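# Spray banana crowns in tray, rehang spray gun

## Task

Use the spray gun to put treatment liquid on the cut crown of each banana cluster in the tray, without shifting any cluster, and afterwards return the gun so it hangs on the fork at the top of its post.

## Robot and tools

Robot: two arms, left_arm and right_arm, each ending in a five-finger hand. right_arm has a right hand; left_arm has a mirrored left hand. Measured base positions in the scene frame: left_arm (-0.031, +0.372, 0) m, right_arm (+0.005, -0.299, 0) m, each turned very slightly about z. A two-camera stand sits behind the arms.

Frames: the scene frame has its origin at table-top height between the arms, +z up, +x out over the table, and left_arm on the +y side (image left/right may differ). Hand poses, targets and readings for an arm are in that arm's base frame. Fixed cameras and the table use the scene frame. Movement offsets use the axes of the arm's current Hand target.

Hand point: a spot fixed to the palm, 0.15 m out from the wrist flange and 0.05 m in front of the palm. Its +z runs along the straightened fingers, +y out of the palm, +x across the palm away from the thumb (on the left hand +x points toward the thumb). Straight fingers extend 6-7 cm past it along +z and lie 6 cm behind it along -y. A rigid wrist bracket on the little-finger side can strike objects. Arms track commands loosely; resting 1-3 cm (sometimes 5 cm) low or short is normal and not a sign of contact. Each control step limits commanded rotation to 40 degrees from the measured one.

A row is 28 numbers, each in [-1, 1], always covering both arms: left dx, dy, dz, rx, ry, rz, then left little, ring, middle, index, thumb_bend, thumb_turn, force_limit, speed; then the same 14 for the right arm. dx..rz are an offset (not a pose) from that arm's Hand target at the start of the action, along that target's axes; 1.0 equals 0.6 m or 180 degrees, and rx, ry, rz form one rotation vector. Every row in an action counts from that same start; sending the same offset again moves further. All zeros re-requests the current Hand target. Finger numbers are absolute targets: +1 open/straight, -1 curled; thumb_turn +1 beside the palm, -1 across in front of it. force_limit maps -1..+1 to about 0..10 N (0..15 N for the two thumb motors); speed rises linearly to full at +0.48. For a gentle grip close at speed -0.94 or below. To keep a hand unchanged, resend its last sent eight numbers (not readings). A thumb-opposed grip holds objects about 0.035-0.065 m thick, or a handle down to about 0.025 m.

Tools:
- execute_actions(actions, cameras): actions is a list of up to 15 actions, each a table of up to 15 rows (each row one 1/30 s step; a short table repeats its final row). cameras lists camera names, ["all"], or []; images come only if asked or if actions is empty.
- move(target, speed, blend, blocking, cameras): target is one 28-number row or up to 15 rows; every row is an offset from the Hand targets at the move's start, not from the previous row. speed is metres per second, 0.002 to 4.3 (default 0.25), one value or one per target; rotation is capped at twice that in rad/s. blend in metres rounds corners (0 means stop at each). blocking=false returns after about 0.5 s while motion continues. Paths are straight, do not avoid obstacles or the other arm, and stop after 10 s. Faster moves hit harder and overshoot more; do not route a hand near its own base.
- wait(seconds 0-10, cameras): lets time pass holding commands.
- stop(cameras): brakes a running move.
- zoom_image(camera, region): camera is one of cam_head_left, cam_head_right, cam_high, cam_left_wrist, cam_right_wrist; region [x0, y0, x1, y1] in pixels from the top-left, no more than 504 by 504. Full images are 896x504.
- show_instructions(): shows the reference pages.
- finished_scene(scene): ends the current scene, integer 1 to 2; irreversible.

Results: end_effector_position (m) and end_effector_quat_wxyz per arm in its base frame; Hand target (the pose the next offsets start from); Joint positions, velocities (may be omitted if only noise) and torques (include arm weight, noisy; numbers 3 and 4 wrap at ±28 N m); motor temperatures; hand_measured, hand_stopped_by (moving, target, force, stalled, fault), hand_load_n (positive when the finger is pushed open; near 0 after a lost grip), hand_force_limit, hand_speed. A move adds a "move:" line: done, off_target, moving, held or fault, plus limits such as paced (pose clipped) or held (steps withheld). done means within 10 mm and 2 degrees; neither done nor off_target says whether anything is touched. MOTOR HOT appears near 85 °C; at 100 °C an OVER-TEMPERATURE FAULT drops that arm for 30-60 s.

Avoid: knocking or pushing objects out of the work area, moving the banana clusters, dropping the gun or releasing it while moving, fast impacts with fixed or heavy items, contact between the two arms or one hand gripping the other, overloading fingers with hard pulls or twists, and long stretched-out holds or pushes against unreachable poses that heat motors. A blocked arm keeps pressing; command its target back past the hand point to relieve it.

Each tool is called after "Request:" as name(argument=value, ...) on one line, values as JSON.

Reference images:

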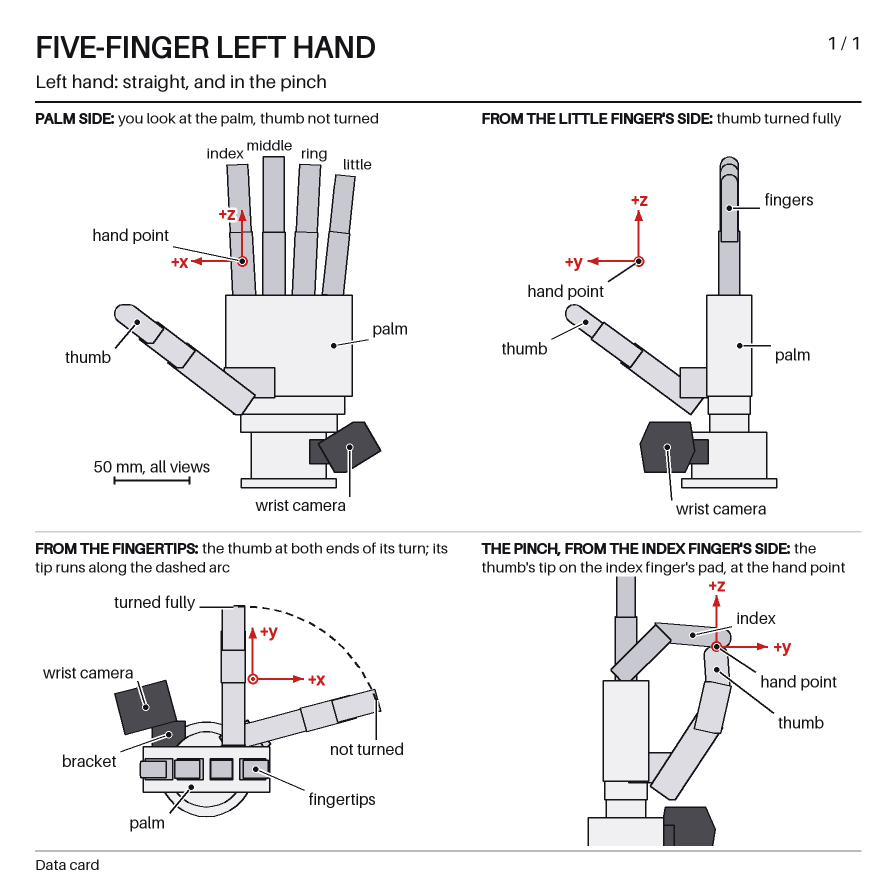

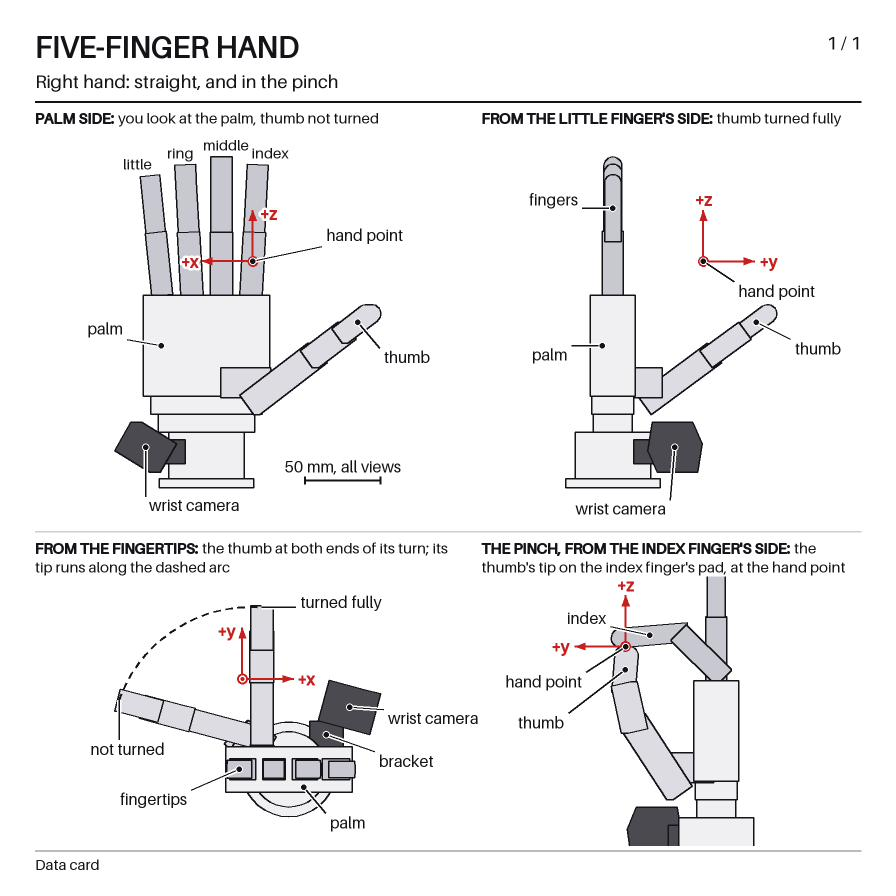

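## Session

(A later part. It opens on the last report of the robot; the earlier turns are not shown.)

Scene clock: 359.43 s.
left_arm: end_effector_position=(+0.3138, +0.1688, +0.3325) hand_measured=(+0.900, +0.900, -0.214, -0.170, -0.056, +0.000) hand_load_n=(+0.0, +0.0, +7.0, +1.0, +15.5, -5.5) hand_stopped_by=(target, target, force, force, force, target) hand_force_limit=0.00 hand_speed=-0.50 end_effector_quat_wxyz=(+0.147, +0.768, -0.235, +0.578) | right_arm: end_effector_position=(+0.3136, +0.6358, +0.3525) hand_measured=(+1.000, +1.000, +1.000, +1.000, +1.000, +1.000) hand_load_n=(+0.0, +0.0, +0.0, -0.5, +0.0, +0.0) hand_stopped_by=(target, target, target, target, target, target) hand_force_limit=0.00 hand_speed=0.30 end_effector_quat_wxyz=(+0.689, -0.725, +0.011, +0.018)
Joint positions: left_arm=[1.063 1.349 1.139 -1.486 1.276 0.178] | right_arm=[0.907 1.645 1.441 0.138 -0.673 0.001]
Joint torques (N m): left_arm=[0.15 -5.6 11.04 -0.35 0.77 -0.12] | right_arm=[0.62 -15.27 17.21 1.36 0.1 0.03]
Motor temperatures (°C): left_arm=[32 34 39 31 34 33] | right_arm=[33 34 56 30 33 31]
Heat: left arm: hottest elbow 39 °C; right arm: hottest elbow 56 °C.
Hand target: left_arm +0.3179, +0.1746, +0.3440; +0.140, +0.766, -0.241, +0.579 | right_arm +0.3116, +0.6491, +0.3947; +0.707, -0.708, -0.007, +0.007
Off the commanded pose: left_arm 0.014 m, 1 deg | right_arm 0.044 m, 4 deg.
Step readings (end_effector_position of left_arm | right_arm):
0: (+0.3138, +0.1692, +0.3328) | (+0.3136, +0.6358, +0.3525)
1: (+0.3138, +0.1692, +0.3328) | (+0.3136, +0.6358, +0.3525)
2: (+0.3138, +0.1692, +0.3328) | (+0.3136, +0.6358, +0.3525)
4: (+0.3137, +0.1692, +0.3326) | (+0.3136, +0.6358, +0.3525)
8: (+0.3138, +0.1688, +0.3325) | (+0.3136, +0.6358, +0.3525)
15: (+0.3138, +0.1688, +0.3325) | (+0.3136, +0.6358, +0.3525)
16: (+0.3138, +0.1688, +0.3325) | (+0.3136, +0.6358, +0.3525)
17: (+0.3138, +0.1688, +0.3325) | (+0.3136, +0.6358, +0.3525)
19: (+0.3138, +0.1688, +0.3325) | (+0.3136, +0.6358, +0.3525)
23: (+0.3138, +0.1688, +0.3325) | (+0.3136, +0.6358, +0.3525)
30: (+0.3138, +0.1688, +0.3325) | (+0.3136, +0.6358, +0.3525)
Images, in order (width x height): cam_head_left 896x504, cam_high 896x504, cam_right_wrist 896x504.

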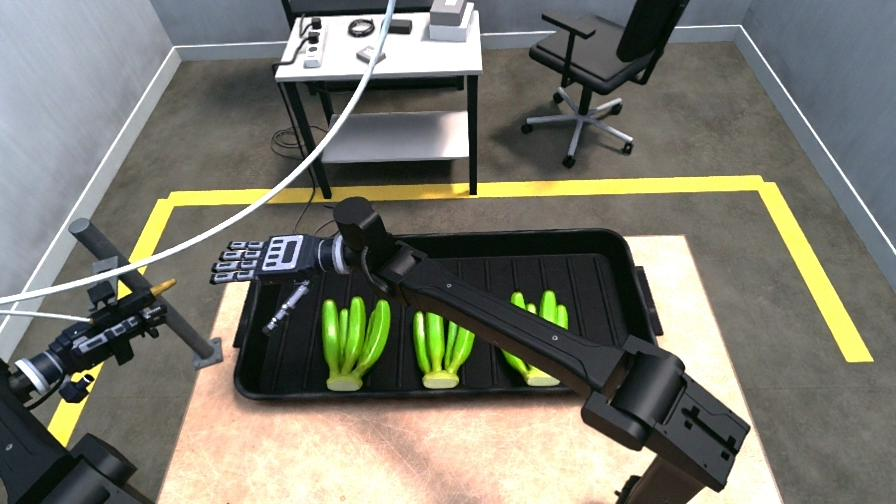

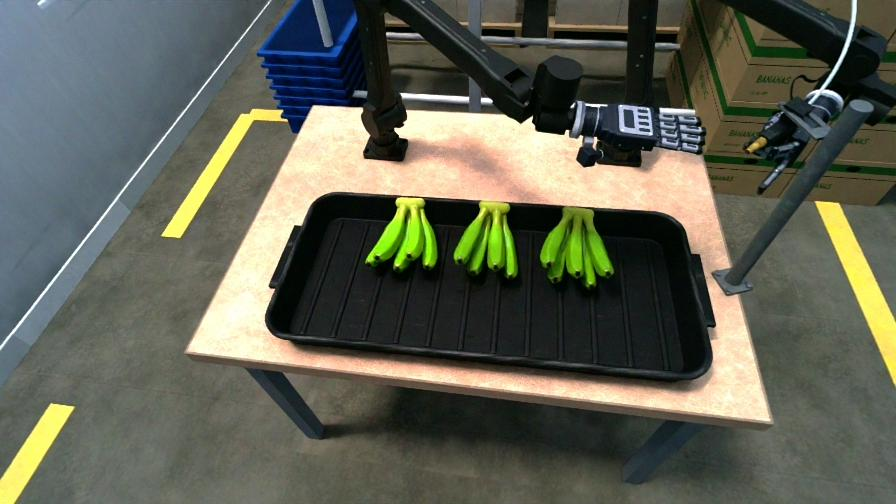

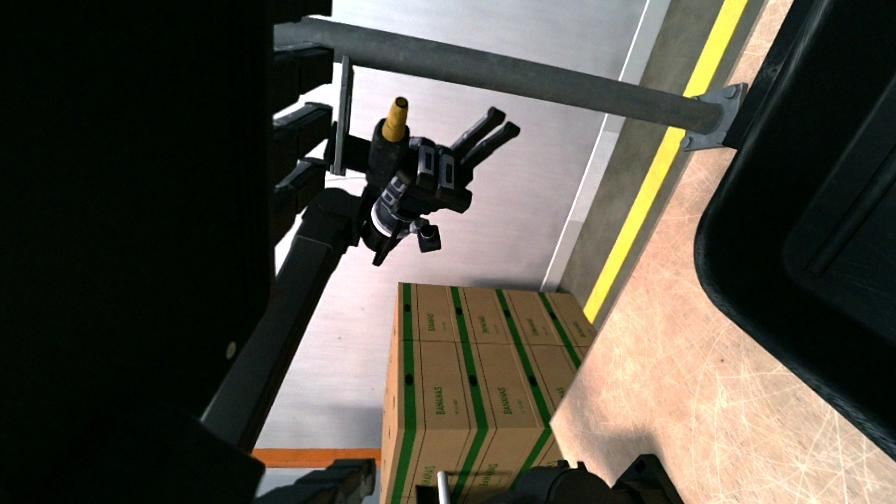

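Request:
execute_actions(actions=[[[0,0,0,0,0,0,0.9,0.9,-0.8,-0.8,-0.7,0.0,0.3,-0.5,0,0,0,0,0,0,1,1,1,1,1,1,0,0.3]],[[0,0,0,0,0,0,0.9,0.9,-0.8,-0.8,-0.7,0.0,0.3,-0.5,0,0,0,0,0,0,1,1,1,1,1,1,0,0.3]]], cameras=["cam_head_left","cam_right_wrist","cam_high"])

Request:
zoom_image(camera="cam_right_wrist", region=[360, 80, 520, 240])

Request:
zoom_image(camera="cam_head_left", region=[70, 260, 170, 360])

Request:
zoom_image(camera="cam_high", region=[730, 80, 870, 220])

Scene clock: 360.97 s.
left_arm: end_effector_position=(+0.3139, +0.1687, +0.3325) hand_measured=(+0.900, +0.900, -0.214, -0.208, -0.056, +0.000) hand_load_n=(+0.0, +0.0, +2.5, +7.0, +16.0, -5.5) hand_stopped_by=(target, target, force, force, force, target) hand_force_limit=0.30 hand_speed=-0.50 end_effector_quat_wxyz=(+0.148, +0.767, -0.235, +0.578) | right_arm: end_effector_position=(+0.3136, +0.6358, +0.3525) hand_measured=(+1.000, +1.000, +1.000, +1.000, +1.000, +1.000) hand_load_n=(+0.0, +0.0, -0.5, +0.0, +0.0, +0.0) hand_stopped_by=(target, target, target, target, target, target) hand_force_limit=0.00 hand_speed=0.30 end_effector_quat_wxyz=(+0.689, -0.725, +0.011, +0.018)
Joint positions: left_arm=[1.062 1.349 1.139 -1.486 1.276 0.178] | right_arm=[0.907 1.645 1.441 0.138 -0.673 0.001]
Joint torques (N m): left_arm=[0.21 -5.66 11.03 -0.36 0.77 -0.12] | right_arm=[0.62 -15.21 17.21 1.36 0.09 0.03]
Motor temperatures (°C): left_arm=[32 34 39 31 34 33] | right_arm=[33 34 56 30 33 31]
Heat: left arm: hottest elbow 39 °C; right arm: hottest elbow 56 °C.
Hand target: left_arm +0.3179, +0.1746, +0.3440; +0.140, +0.766, -0.241, +0.579 | right_arm +0.3116, +0.6491, +0.3947; +0.707, -0.708, -0.007, +0.007
Off the commanded pose: left_arm 0.014 m, 1 deg | right_arm 0.044 m, 4 deg.
Step readings (end_effector_position of left_arm | right_arm):
0: (+0.3138, +0.1688, +0.3325) | (+0.3136, +0.6358, +0.3525)
1: (+0.3138, +0.1688, +0.3325) | (+0.3136, +0.6358, +0.3525)
2: (+0.3138, +0.1688, +0.3325) | (+0.3136, +0.6358, +0.3525)
4: (+0.3139, +0.1687, +0.3325) | (+0.3136, +0.6358, +0.3525)
8: (+0.3139, +0.1687, +0.3325) | (+0.3136, +0.6358, +0.3525)
15: (+0.3139, +0.1687, +0.3325) | (+0.3136, +0.6358, +0.3525)
16: (+0.3139, +0.1687, +0.3325) | (+0.3136, +0.6358, +0.3525)
17: (+0.3139, +0.1687, +0.3325) | (+0.3136, +0.6358, +0.3525)
19: (+0.3139, +0.1687, +0.3325) | (+0.3136, +0.6358, +0.3525)
23: (+0.3139, +0.1687, +0.3325) | (+0.3136, +0.6358, +0.3525)
30: (+0.3139, +0.1687, +0.3325) | (+0.3136, +0.6358, +0.3525)
Images, in order (width x height): cam_head_left 896x504, cam_high 896x504, cam_right_wrist 896x504.

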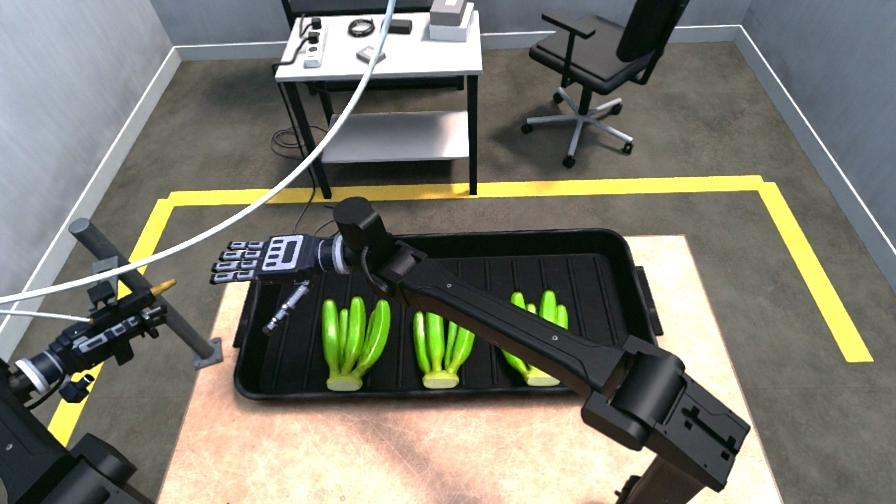

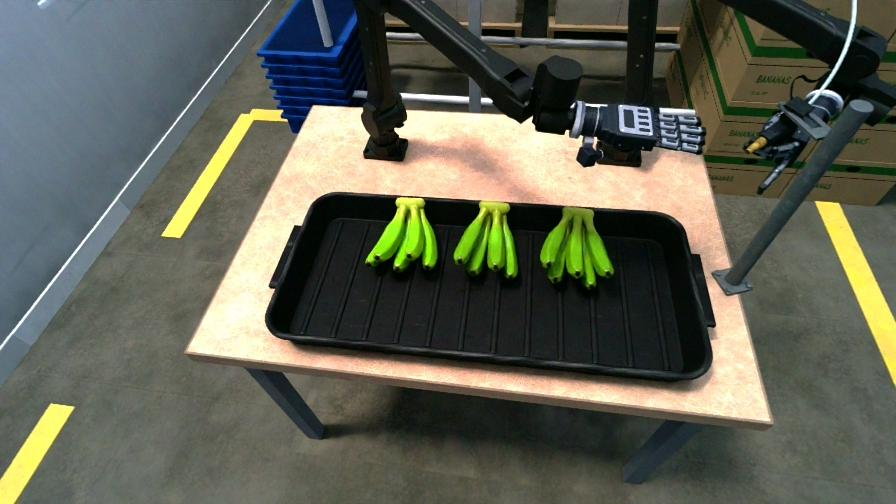

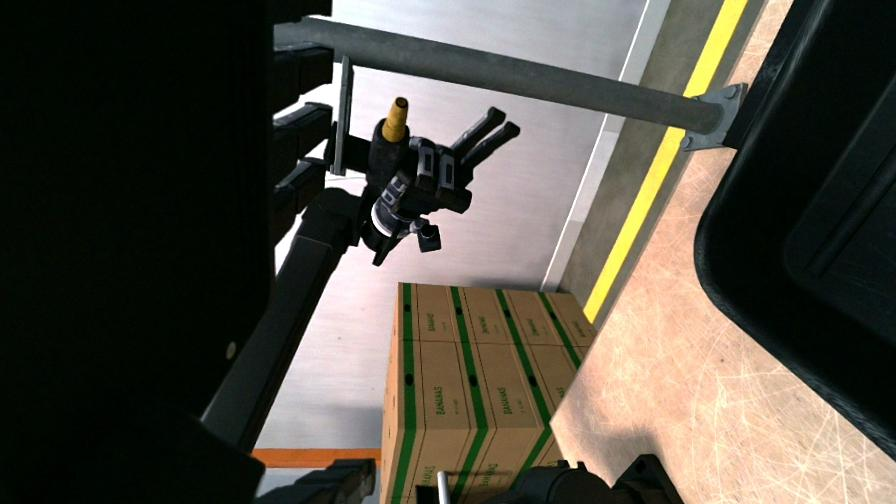

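Scaled by 3.150 from the camera's 896x504 image, which has a finer 1280x720 frame.

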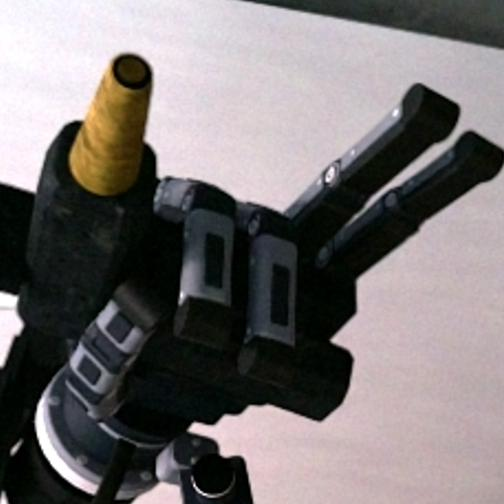

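Scaled by 5.040 from the camera's 896x504 image, which has a finer 1280x720 frame.

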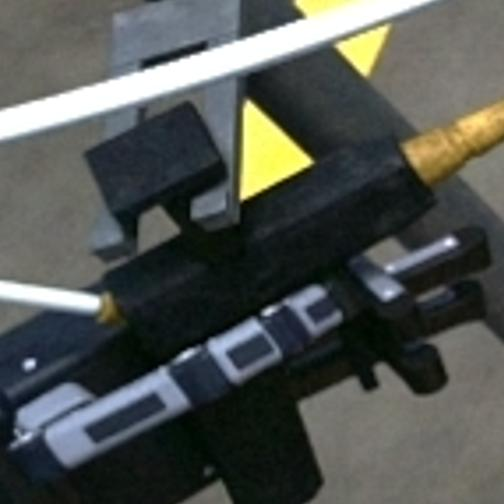

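Scaled by 3.600 from the camera's 896x504 image, which has a finer 1280x720 frame.

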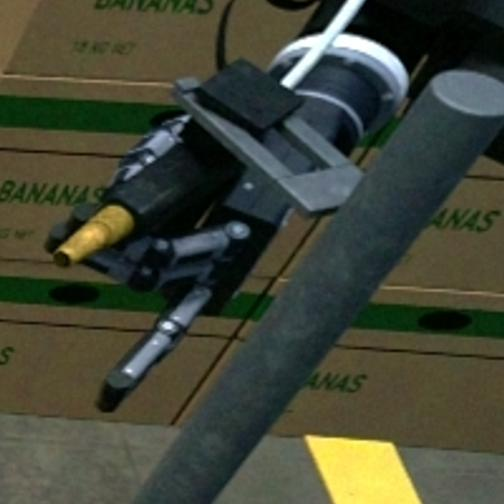

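Request:
execute_actions(actions=[[[0,0,0,0,0,0,0.9,0.9,-0.85,-0.85,-0.7,0.0,0.6,-0.6,0,0,0,0,0,0,1,1,1,1,1,1,0,0.3]],[[0,0,0,0,0,0,0.9,0.9,-0.85,-0.85,-0.7,0.0,0.6,-0.6,0,0,0,0,0,0,1,1,1,1,1,1,0,0.3]]], cameras=["cam_head_left","cam_right_wrist","cam_high"])

Request:
zoom_image(camera="cam_right_wrist", region=[360, 80, 520, 240])

Request:
zoom_image(camera="cam_head_left", region=[70, 260, 170, 360])

Request:
zoom_image(camera="cam_high", region=[730, 80, 870, 220])

Scene clock: 362.37 s.
left_arm: end_effector_position=(+0.3145, +0.1670, +0.3321) hand_measured=(+0.900, +0.900, -0.356, -0.276, -0.054, +0.000) hand_load_n=(+0.0, +0.0, +9.5, +3.5, +21.0, -5.0) hand_stopped_by=(target, target, force, force, force, target) hand_force_limit=0.60 hand_speed=-0.60 end_effector_quat_wxyz=(+0.147, +0.766, -0.239, +0.578) | right_arm: end_effector_position=(+0.3136, +0.6358, +0.3525) hand_measured=(+1.000, +1.000, +1.000, +1.000, +1.000, +1.000) hand_load_n=(+0.0, +0.0, +0.0, -0.5, +0.0, +0.0) hand_stopped_by=(target, target, target, target, target, target) hand_force_limit=0.00 hand_speed=0.30 end_effector_quat_wxyz=(+0.689, -0.725, +0.011, +0.018)
Joint positions: left_arm=[1.057 1.349 1.139 -1.486 1.276 0.184] | right_arm=[0.907 1.645 1.441 0.138 -0.673 0.001]
Joint torques (N m): left_arm=[0.56 -5.66 11.03 -0.38 0.79 -0.18] | right_arm=[0.62 -15.21 17.21 1.35 0.09 0.03]
Motor temperatures (°C): left_arm=[32 34 39 31 34 33] | right_arm=[33 34 56 30 33 31]
Heat: left arm: hottest elbow 39 °C; right arm: hottest elbow 56 °C.
Hand target: left_arm +0.3179, +0.1747, +0.3440; +0.140, +0.766, -0.241, +0.579 | right_arm +0.3116, +0.6491, +0.3947; +0.707, -0.708, -0.007, +0.007
Off the commanded pose: left_arm 0.015 m, 1 deg | right_arm 0.044 m, 4 deg.
Step readings (end_effector_position of left_arm | right_arm):
0: (+0.3139, +0.1687, +0.3325) | (+0.3136, +0.6358, +0.3525)
1: (+0.3139, +0.1687, +0.3325) | (+0.3136, +0.6358, +0.3525)
2: (+0.3139, +0.1687, +0.3325) | (+0.3136, +0.6358, +0.3525)
4: (+0.3142, +0.1679, +0.3324) | (+0.3136, +0.6358, +0.3525)
8: (+0.3145, +0.1670, +0.3321) | (+0.3136, +0.6358, +0.3525)
15: (+0.3145, +0.1670, +0.3321) | (+0.3136, +0.6358, +0.3525)
16: (+0.3145, +0.1670, +0.3321) | (+0.3136, +0.6358, +0.3525)
17: (+0.3145, +0.1670, +0.3321) | (+0.3136, +0.6358, +0.3525)
19: (+0.3145, +0.1670, +0.3321) | (+0.3136, +0.6358, +0.3525)
23: (+0.3145, +0.1670, +0.3321) | (+0.3136, +0.6358, +0.3525)
30: (+0.3145, +0.1670, +0.3321) | (+0.3136, +0.6358, +0.3525)
Images, in order (width x height): cam_head_left 896x504, cam_high 896x504, cam_right_wrist 896x504.

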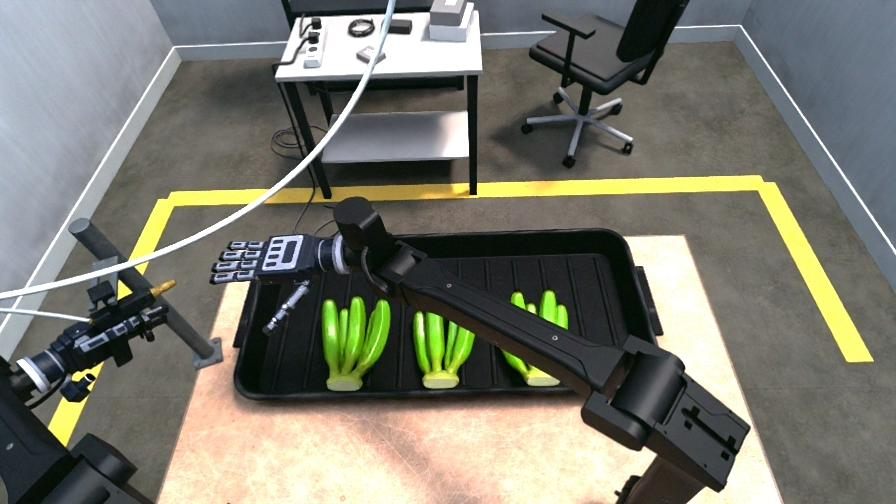

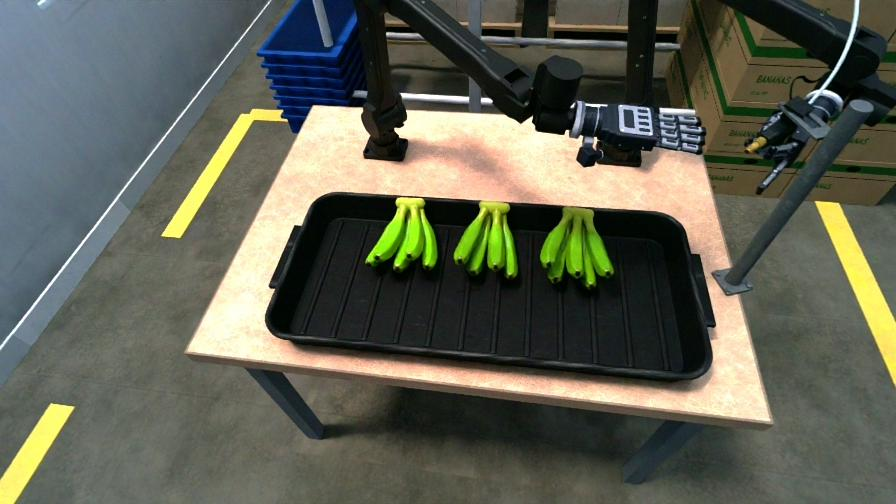

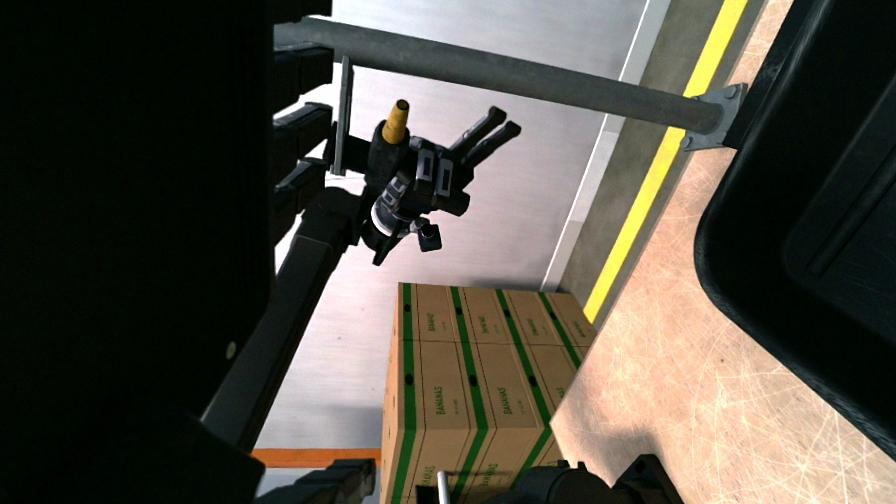

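Scaled by 3.150 from the camera's 896x504 image, which has a finer 1280x720 frame.

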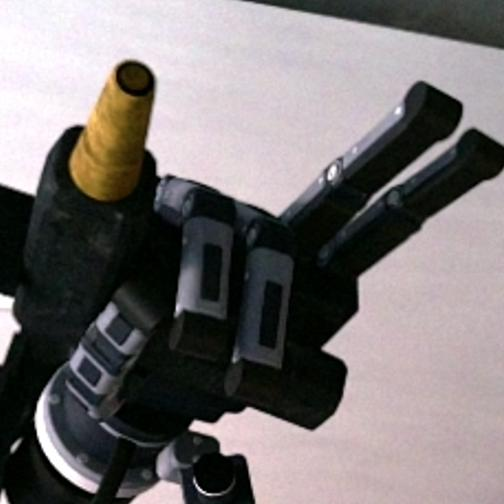

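Scaled by 5.040 from the camera's 896x504 image, which has a finer 1280x720 frame.

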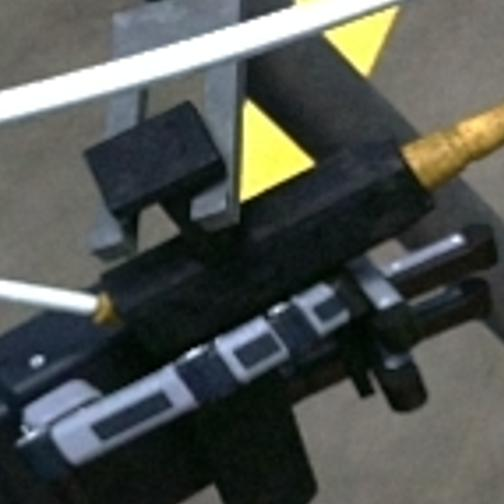

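Scaled by 3.600 from the camera's 896x504 image, which has a finer 1280x720 frame.

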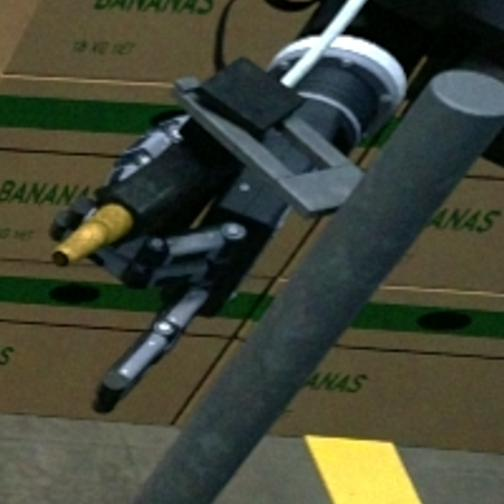

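Request:
execute_actions(actions=[[[0,0,0,0,0,0,0.9,0.9,0.0,0.0,-0.7,0.0,0.0,-0.3,0,0,0,0,0,0,1,1,1,1,1,1,0,0.3]],[[0,0,0,0,0,0,-0.97,-0.97,0.0,0.0,-0.7,0.0,-0.3,-0.5,0,0,0,0,0,0,1,1,1,1,1,1,0,0.3]],[[0,0,0,0,0,0,-0.97,-0.97,0.0,0.0,-0.7,0.0,-0.3,-0.5,0,0,0,0,0,0,1,1,1,1,1,1,0,0.3]],[[0,0,0,0,0,0,-0.97,-0.97,0.0,0.0,-0.7,0.0,-0.3,-0.5,0,0,0,0,0,0,1,1,1,1,1,1,0,0.3]]], cameras=["cam_head_left","cam_right_wrist","cam_high"])

Request:
zoom_image(camera="cam_right_wrist", region=[360, 80, 520, 240])

Request:
zoom_image(camera="cam_head_left", region=[70, 260, 170, 360])

Request:
zoom_image(camera="cam_high", region=[730, 80, 870, 220])

Scene clock: 365.00 s.
left_arm: end_effector_position=(+0.3147, +0.1669, +0.3330) hand_measured=(-0.934, -0.382, +0.000, +0.000, -0.054, +0.000) hand_load_n=(+7.0, +4.0, +0.0, +0.0, +17.5, -9.0) hand_stopped_by=(force, force, target, target, force, target) hand_force_limit=-0.30 hand_speed=-0.50 end_effector_quat_wxyz=(+0.150, +0.766, -0.236, +0.579) | right_arm: end_effector_position=(+0.3136, +0.6358, +0.3525) hand_measured=(+1.000, +1.000, +1.000, +1.000, +1.000, +1.000) hand_load_n=(-0.5, +0.0, -0.5, +0.0, +0.0, -0.5) hand_stopped_by=(target, target, target, target, target, target) hand_force_limit=0.00 hand_speed=0.30 end_effector_quat_wxyz=(+0.689, -0.725, +0.011, +0.018)
Joint positions: left_arm=[1.057 1.35 1.139 -1.489 1.279 0.181] | right_arm=[0.907 1.645 1.441 0.138 -0.673 0.001]
Joint torques (N m): left_arm=[0.79 -5.66 10.86 -0.2 0.65 -0.16] | right_arm=[0.62 -15.21 17.21 1.36 0.09 0.03]
Motor temperatures (°C): left_arm=[32 34 39 31 34 33] | right_arm=[33 34 57 30 33 31]
Heat: left arm: hottest elbow 39 °C; right arm: hottest elbow 57 °C.
Hand target: left_arm +0.3179, +0.1747, +0.3440; +0.140, +0.766, -0.241, +0.579 | right_arm +0.3116, +0.6491, +0.3947; +0.707, -0.708, -0.007, +0.007
Off the commanded pose: left_arm 0.014 m, 1 deg | right_arm 0.044 m, 4 deg.
Step readings (end_effector_position of left_arm | right_arm):
0: (+0.3145, +0.1670, +0.3321) | (+0.3136, +0.6358, +0.3525)
1: (+0.3145, +0.1670, +0.3321) | (+0.3136, +0.6358, +0.3525)
2: (+0.3145, +0.1670, +0.3321) | (+0.3136, +0.6358, +0.3525)
4: (+0.3145, +0.1670, +0.3321) | (+0.3136, +0.6358, +0.3525)
8: (+0.3144, +0.1669, +0.3321) | (+0.3136, +0.6358, +0.3525)
15: (+0.3144, +0.1668, +0.3321) | (+0.3136, +0.6358, +0.3525)
16: (+0.3144, +0.1668, +0.3321) | (+0.3136, +0.6358, +0.3525)
17: (+0.3144, +0.1668, +0.3321) | (+0.3136, +0.6358, +0.3525)
19: (+0.3144, +0.1668, +0.3321) | (+0.3136, +0.6358, +0.3525)
23: (+0.3144, +0.1668, +0.3321) | (+0.3136, +0.6358, +0.3525)
30: (+0.3144, +0.1668, +0.3321) | (+0.3136, +0.6358, +0.3525)
31: (+0.3144, +0.1668, +0.3321) | (+0.3136, +0.6358, +0.3525)
32: (+0.3144, +0.1668, +0.3321) | (+0.3136, +0.6358, +0.3525)
34: (+0.3144, +0.1668, +0.3321) | (+0.3136, +0.6358, +0.3525)
38: (+0.3144, +0.1668, +0.3321) | (+0.3136, +0.6358, +0.3525)
45: (+0.3144, +0.1668, +0.3322) | (+0.3136, +0.6358, +0.3525)
46: (+0.3144, +0.1668, +0.3324) | (+0.3136, +0.6358, +0.3525)
47: (+0.3144, +0.1668, +0.3324) | (+0.3136, +0.6358, +0.3525)
49: (+0.3144, +0.1668, +0.3324) | (+0.3136, +0.6358, +0.3525)
53: (+0.3144, +0.1668, +0.3324) | (+0.3136, +0.6358, +0.3525)
60: (+0.3147, +0.1669, +0.3331) | (+0.3136, +0.6358, +0.3525)
Images, in order (width x height): cam_head_left 896x504, cam_high 896x504, cam_right_wrist 896x504.

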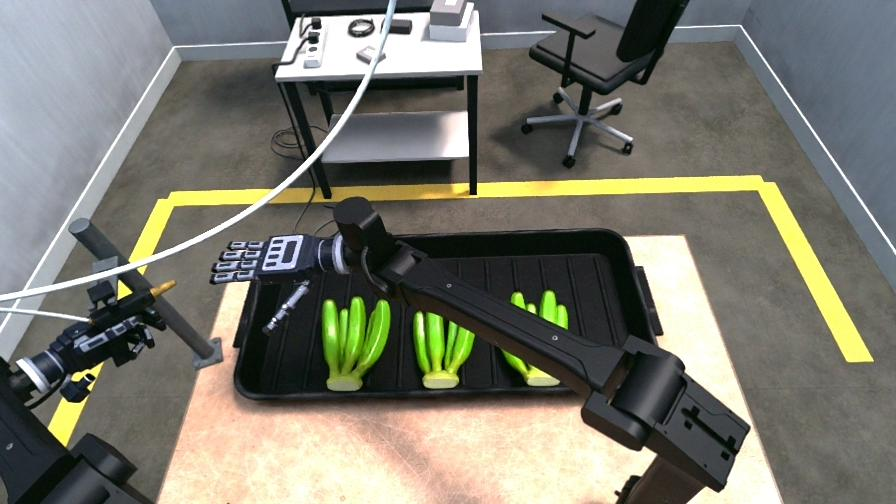

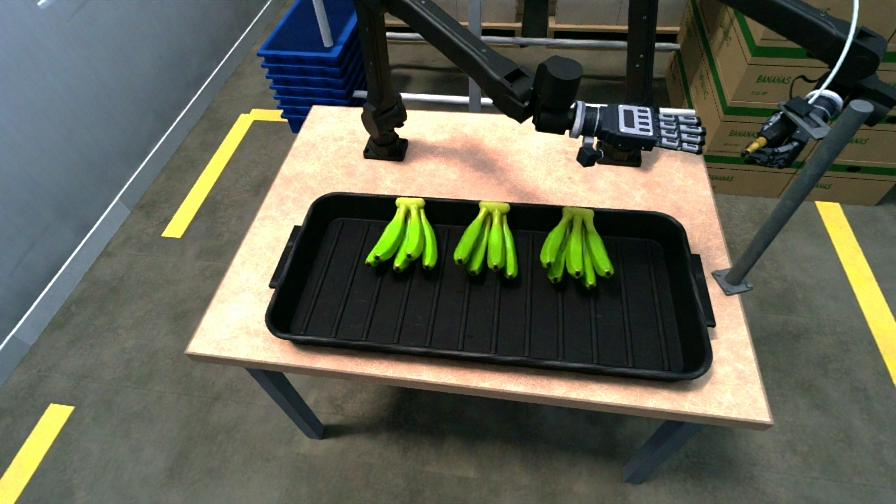

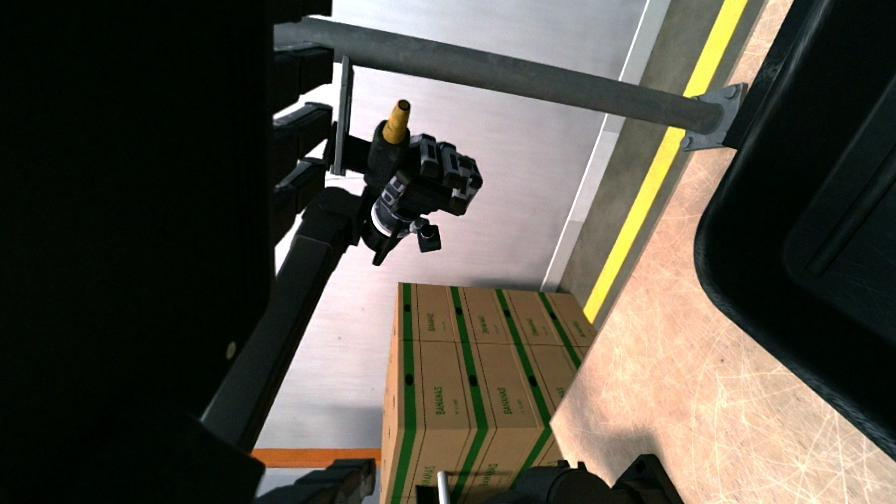

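Scaled by 3.150 from the camera's 896x504 image, which has a finer 1280x720 frame.

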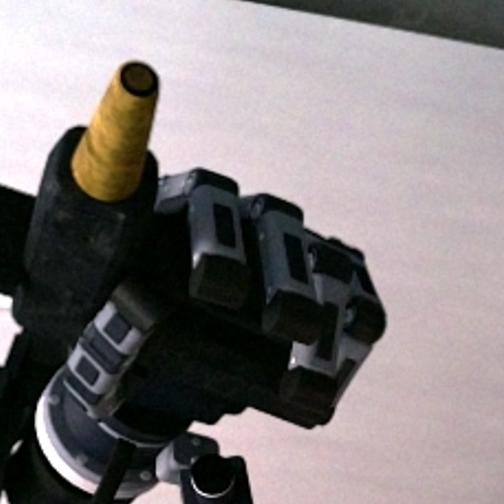

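Scaled by 5.040 from the camera's 896x504 image, which has a finer 1280x720 frame.

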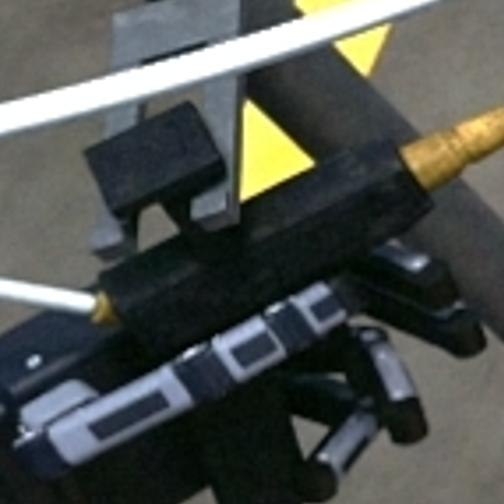

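Scaled by 3.600 from the camera's 896x504 image, which has a finer 1280x720 frame.

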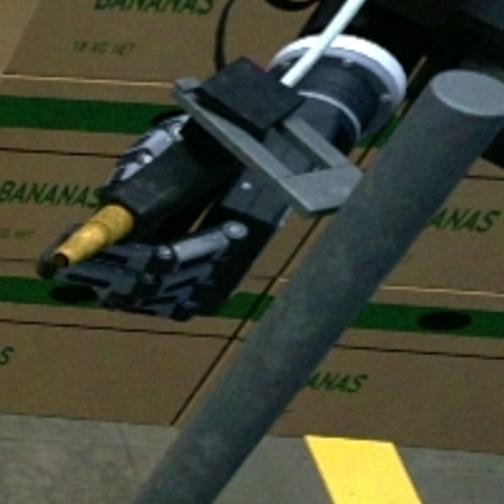

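Request:
execute_actions(actions=[[[0,0,0,0,0,0,-0.97,-0.97,-0.8,-0.8,-0.7,0.0,-0.6,-0.7,0,0,0,0,0,0,1,1,1,1,1,1,0,0.3]],[[0,0,0,0,0,0,-0.97,-0.97,-0.8,-0.8,-0.7,0.0,-0.6,-0.7,0,0,0,0,0,0,1,1,1,1,1,1,0,0.3]]])

Request:
execute_actions(actions=[[[0,0,0,0,0,0,-0.97,-0.97,-0.85,-0.85,-0.7,0.0,0.6,-0.6,0,0,0,0,0,0,1,1,1,1,1,1,0,0.3]],[[0,0,0,0,0,0,-0.97,-0.97,-0.85,-0.85,-0.7,0.0,0.6,-0.6,0,0,0,0,0,0,1,1,1,1,1,1,0,0.3]]], cameras=["cam_head_left","cam_right_wrist","cam_high"])

Request:
zoom_image(camera="cam_right_wrist", region=[360, 80, 520, 240])

Request:
zoom_image(camera="cam_head_left", region=[70, 260, 170, 360])

Scene clock: 366.63 s.
left_arm: end_effector_position=(+0.3147, +0.1669, +0.3330) hand_measured=(-0.934, -0.382, -0.356, -0.272, -0.054, +0.000) hand_load_n=(+7.0, +3.0, +4.0, +4.5, +18.5, -7.0) hand_stopped_by=(force, force, force, force, force, target) hand_force_limit=-0.60 hand_speed=-0.70 end_effector_quat_wxyz=(+0.150, +0.766, -0.236, +0.579) | right_arm: end_effector_position=(+0.3136, +0.6358, +0.3525) hand_measured=(+1.000, +1.000, +1.000, +1.000, +1.000, +1.000) hand_load_n=(+0.0, +0.0, +0.0, -0.5, +0.0, -0.5) hand_stopped_by=(target, target, target, target, target, target) hand_force_limit=0.00 hand_speed=0.30 end_effector_quat_wxyz=(+0.689, -0.725, +0.011, +0.018)
Joint positions: left_arm=[1.057 1.35 1.139 -1.489 1.279 0.181] | right_arm=[0.907 1.645 1.441 0.138 -0.673 0.001]
Joint torques (N m): left_arm=[0.56 -5.71 11.03 -0.28 0.65 -0.15] | right_arm=[0.62 -15.21 17.21 1.36 0.09 0.03]
Motor temperatures (°C): left_arm=[32 34 39 31 34 33] | right_arm=[33 34 57 30 33 31]
Heat: left arm: hottest elbow 39 °C; right arm: hottest elbow 57 °C.
Hand target: left_arm +0.3179, +0.1747, +0.3439; +0.139, +0.766, -0.241, +0.579 | right_arm +0.3116, +0.6491, +0.3947; +0.707, -0.708, -0.007, +0.007
Off the commanded pose: left_arm 0.014 m, 1 deg | right_arm 0.044 m, 4 deg.
Step readings (end_effector_position of left_arm | right_arm):
0: (+0.3147, +0.1669, +0.3330) | (+0.3136, +0.6358, +0.3525)
1: (+0.3147, +0.1669, +0.3330) | (+0.3136, +0.6358, +0.3525)
2: (+0.3147, +0.1669, +0.3330) | (+0.3136, +0.6358, +0.3525)
4: (+0.3147, +0.1669, +0.3330) | (+0.3136, +0.6358, +0.3525)
8: (+0.3147, +0.1669, +0.3330) | (+0.3136, +0.6358, +0.3525)
15: (+0.3147, +0.1669, +0.3330) | (+0.3136, +0.6358, +0.3525)
16: (+0.3147, +0.1669, +0.3330) | (+0.3136, +0.6358, +0.3525)
17: (+0.3147, +0.1669, +0.3330) | (+0.3136, +0.6358, +0.3525)
19: (+0.3147, +0.1669, +0.3330) | (+0.3136, +0.6358, +0.3525)
23: (+0.3147, +0.1669, +0.3330) | (+0.3136, +0.6358, +0.3525)
30: (+0.3147, +0.1669, +0.3330) | (+0.3136, +0.6358, +0.3525)

Scene clock: 367.83 s.
left_arm: end_effector_position=(+0.3148, +0.1668, +0.3330) hand_measured=(-0.934, -0.382, -0.384, -0.362, -0.054, +0.000) hand_load_n=(+2.0, +0.0, +6.5, +12.0, +23.0, -2.5) hand_stopped_by=(force, force, force, force, force, target) hand_force_limit=0.60 hand_speed=-0.60 end_effector_quat_wxyz=(+0.150, +0.766, -0.236, +0.578) | right_arm: end_effector_position=(+0.3136, +0.6358, +0.3525) hand_measured=(+1.000, +1.000, +1.000, +1.000, +1.000, +1.000) hand_load_n=(-0.5, +0.0, +0.0, +0.0, +0.0, -0.5) hand_stopped_by=(target, target, target, target, target, target) hand_force_limit=0.00 hand_speed=0.30 end_effector_quat_wxyz=(+0.689, -0.725, +0.011, +0.018)
Joint positions: left_arm=[1.057 1.35 1.139 -1.489 1.278 0.179] | right_arm=[0.907 1.645 1.441 0.138 -0.673 0.001]
Joint torques (N m): left_arm=[0.62 -5.66 11.04 -0.27 0.66 -0.13] | right_arm=[0.62 -15.21 17.2 1.35 0.1 0.03]
Motor temperatures (°C): left_arm=[32 34 39 31 34 33] | right_arm=[33 34 57 30 33 31]
Heat: left arm: hottest elbow 39 °C; right arm: hottest elbow 57 °C.
Hand target: left_arm +0.3179, +0.1746, +0.3440; +0.140, +0.766, -0.241, +0.579 | right_arm +0.3116, +0.6491, +0.3947; +0.707, -0.708, -0.007, +0.007
Off the commanded pose: left_arm 0.014 m, 1 deg | right_arm 0.044 m, 4 deg.
Step readings (end_effector_position of left_arm | right_arm):
0: (+0.3147, +0.1669, +0.3330) | (+0.3136, +0.6358, +0.3525)
1: (+0.3147, +0.1669, +0.3330) | (+0.3136, +0.6358, +0.3525)
2: (+0.3147, +0.1669, +0.3330) | (+0.3136, +0.6358, +0.3525)
4: (+0.3147, +0.1669, +0.3331) | (+0.3136, +0.6358, +0.3525)
8: (+0.3148, +0.1668, +0.3330) | (+0.3136, +0.6358, +0.3525)
15: (+0.3148, +0.1668, +0.3330) | (+0.3136, +0.6358, +0.3525)
16: (+0.3148, +0.1668, +0.3330) | (+0.3136, +0.6358, +0.3525)
17: (+0.3148, +0.1668, +0.3330) | (+0.3136, +0.6358, +0.3525)
19: (+0.3148, +0.1668, +0.3330) | (+0.3136, +0.6358, +0.3525)
23: (+0.3148, +0.1668, +0.3330) | (+0.3136, +0.6358, +0.3525)
30: (+0.3148, +0.1668, +0.3330) | (+0.3136, +0.6358, +0.3525)
Images, in order (width x height): cam_head_left 896x504, cam_high 896x504, cam_right_wrist 896x504.

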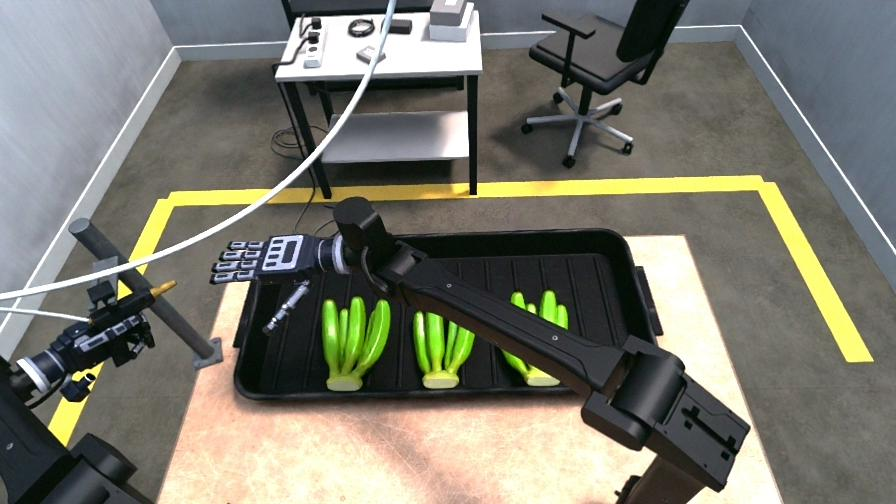

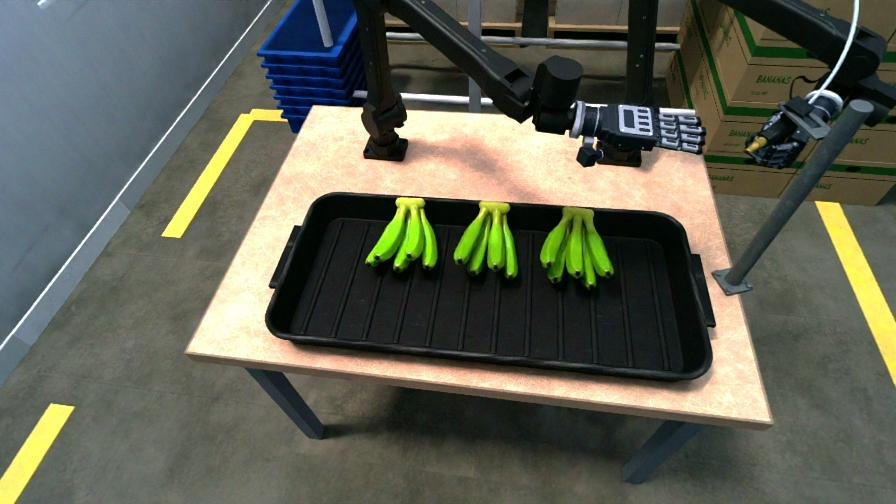

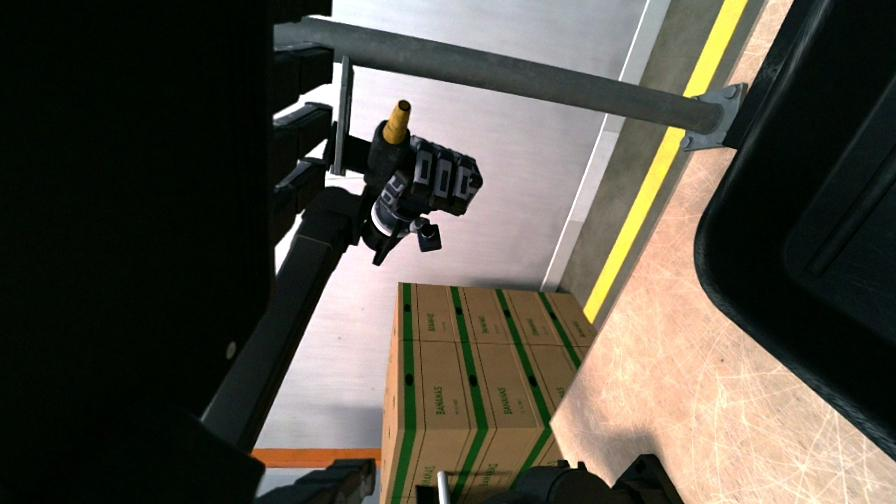

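Scaled by 3.150 from the camera's 896x504 image, which has a finer 1280x720 frame.

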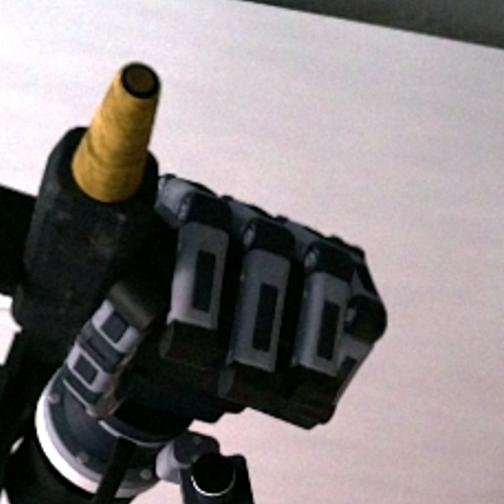

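Scaled by 5.040 from the camera's 896x504 image, which has a finer 1280x720 frame.

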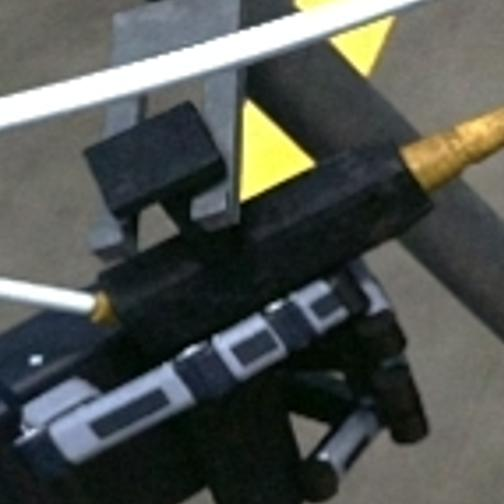

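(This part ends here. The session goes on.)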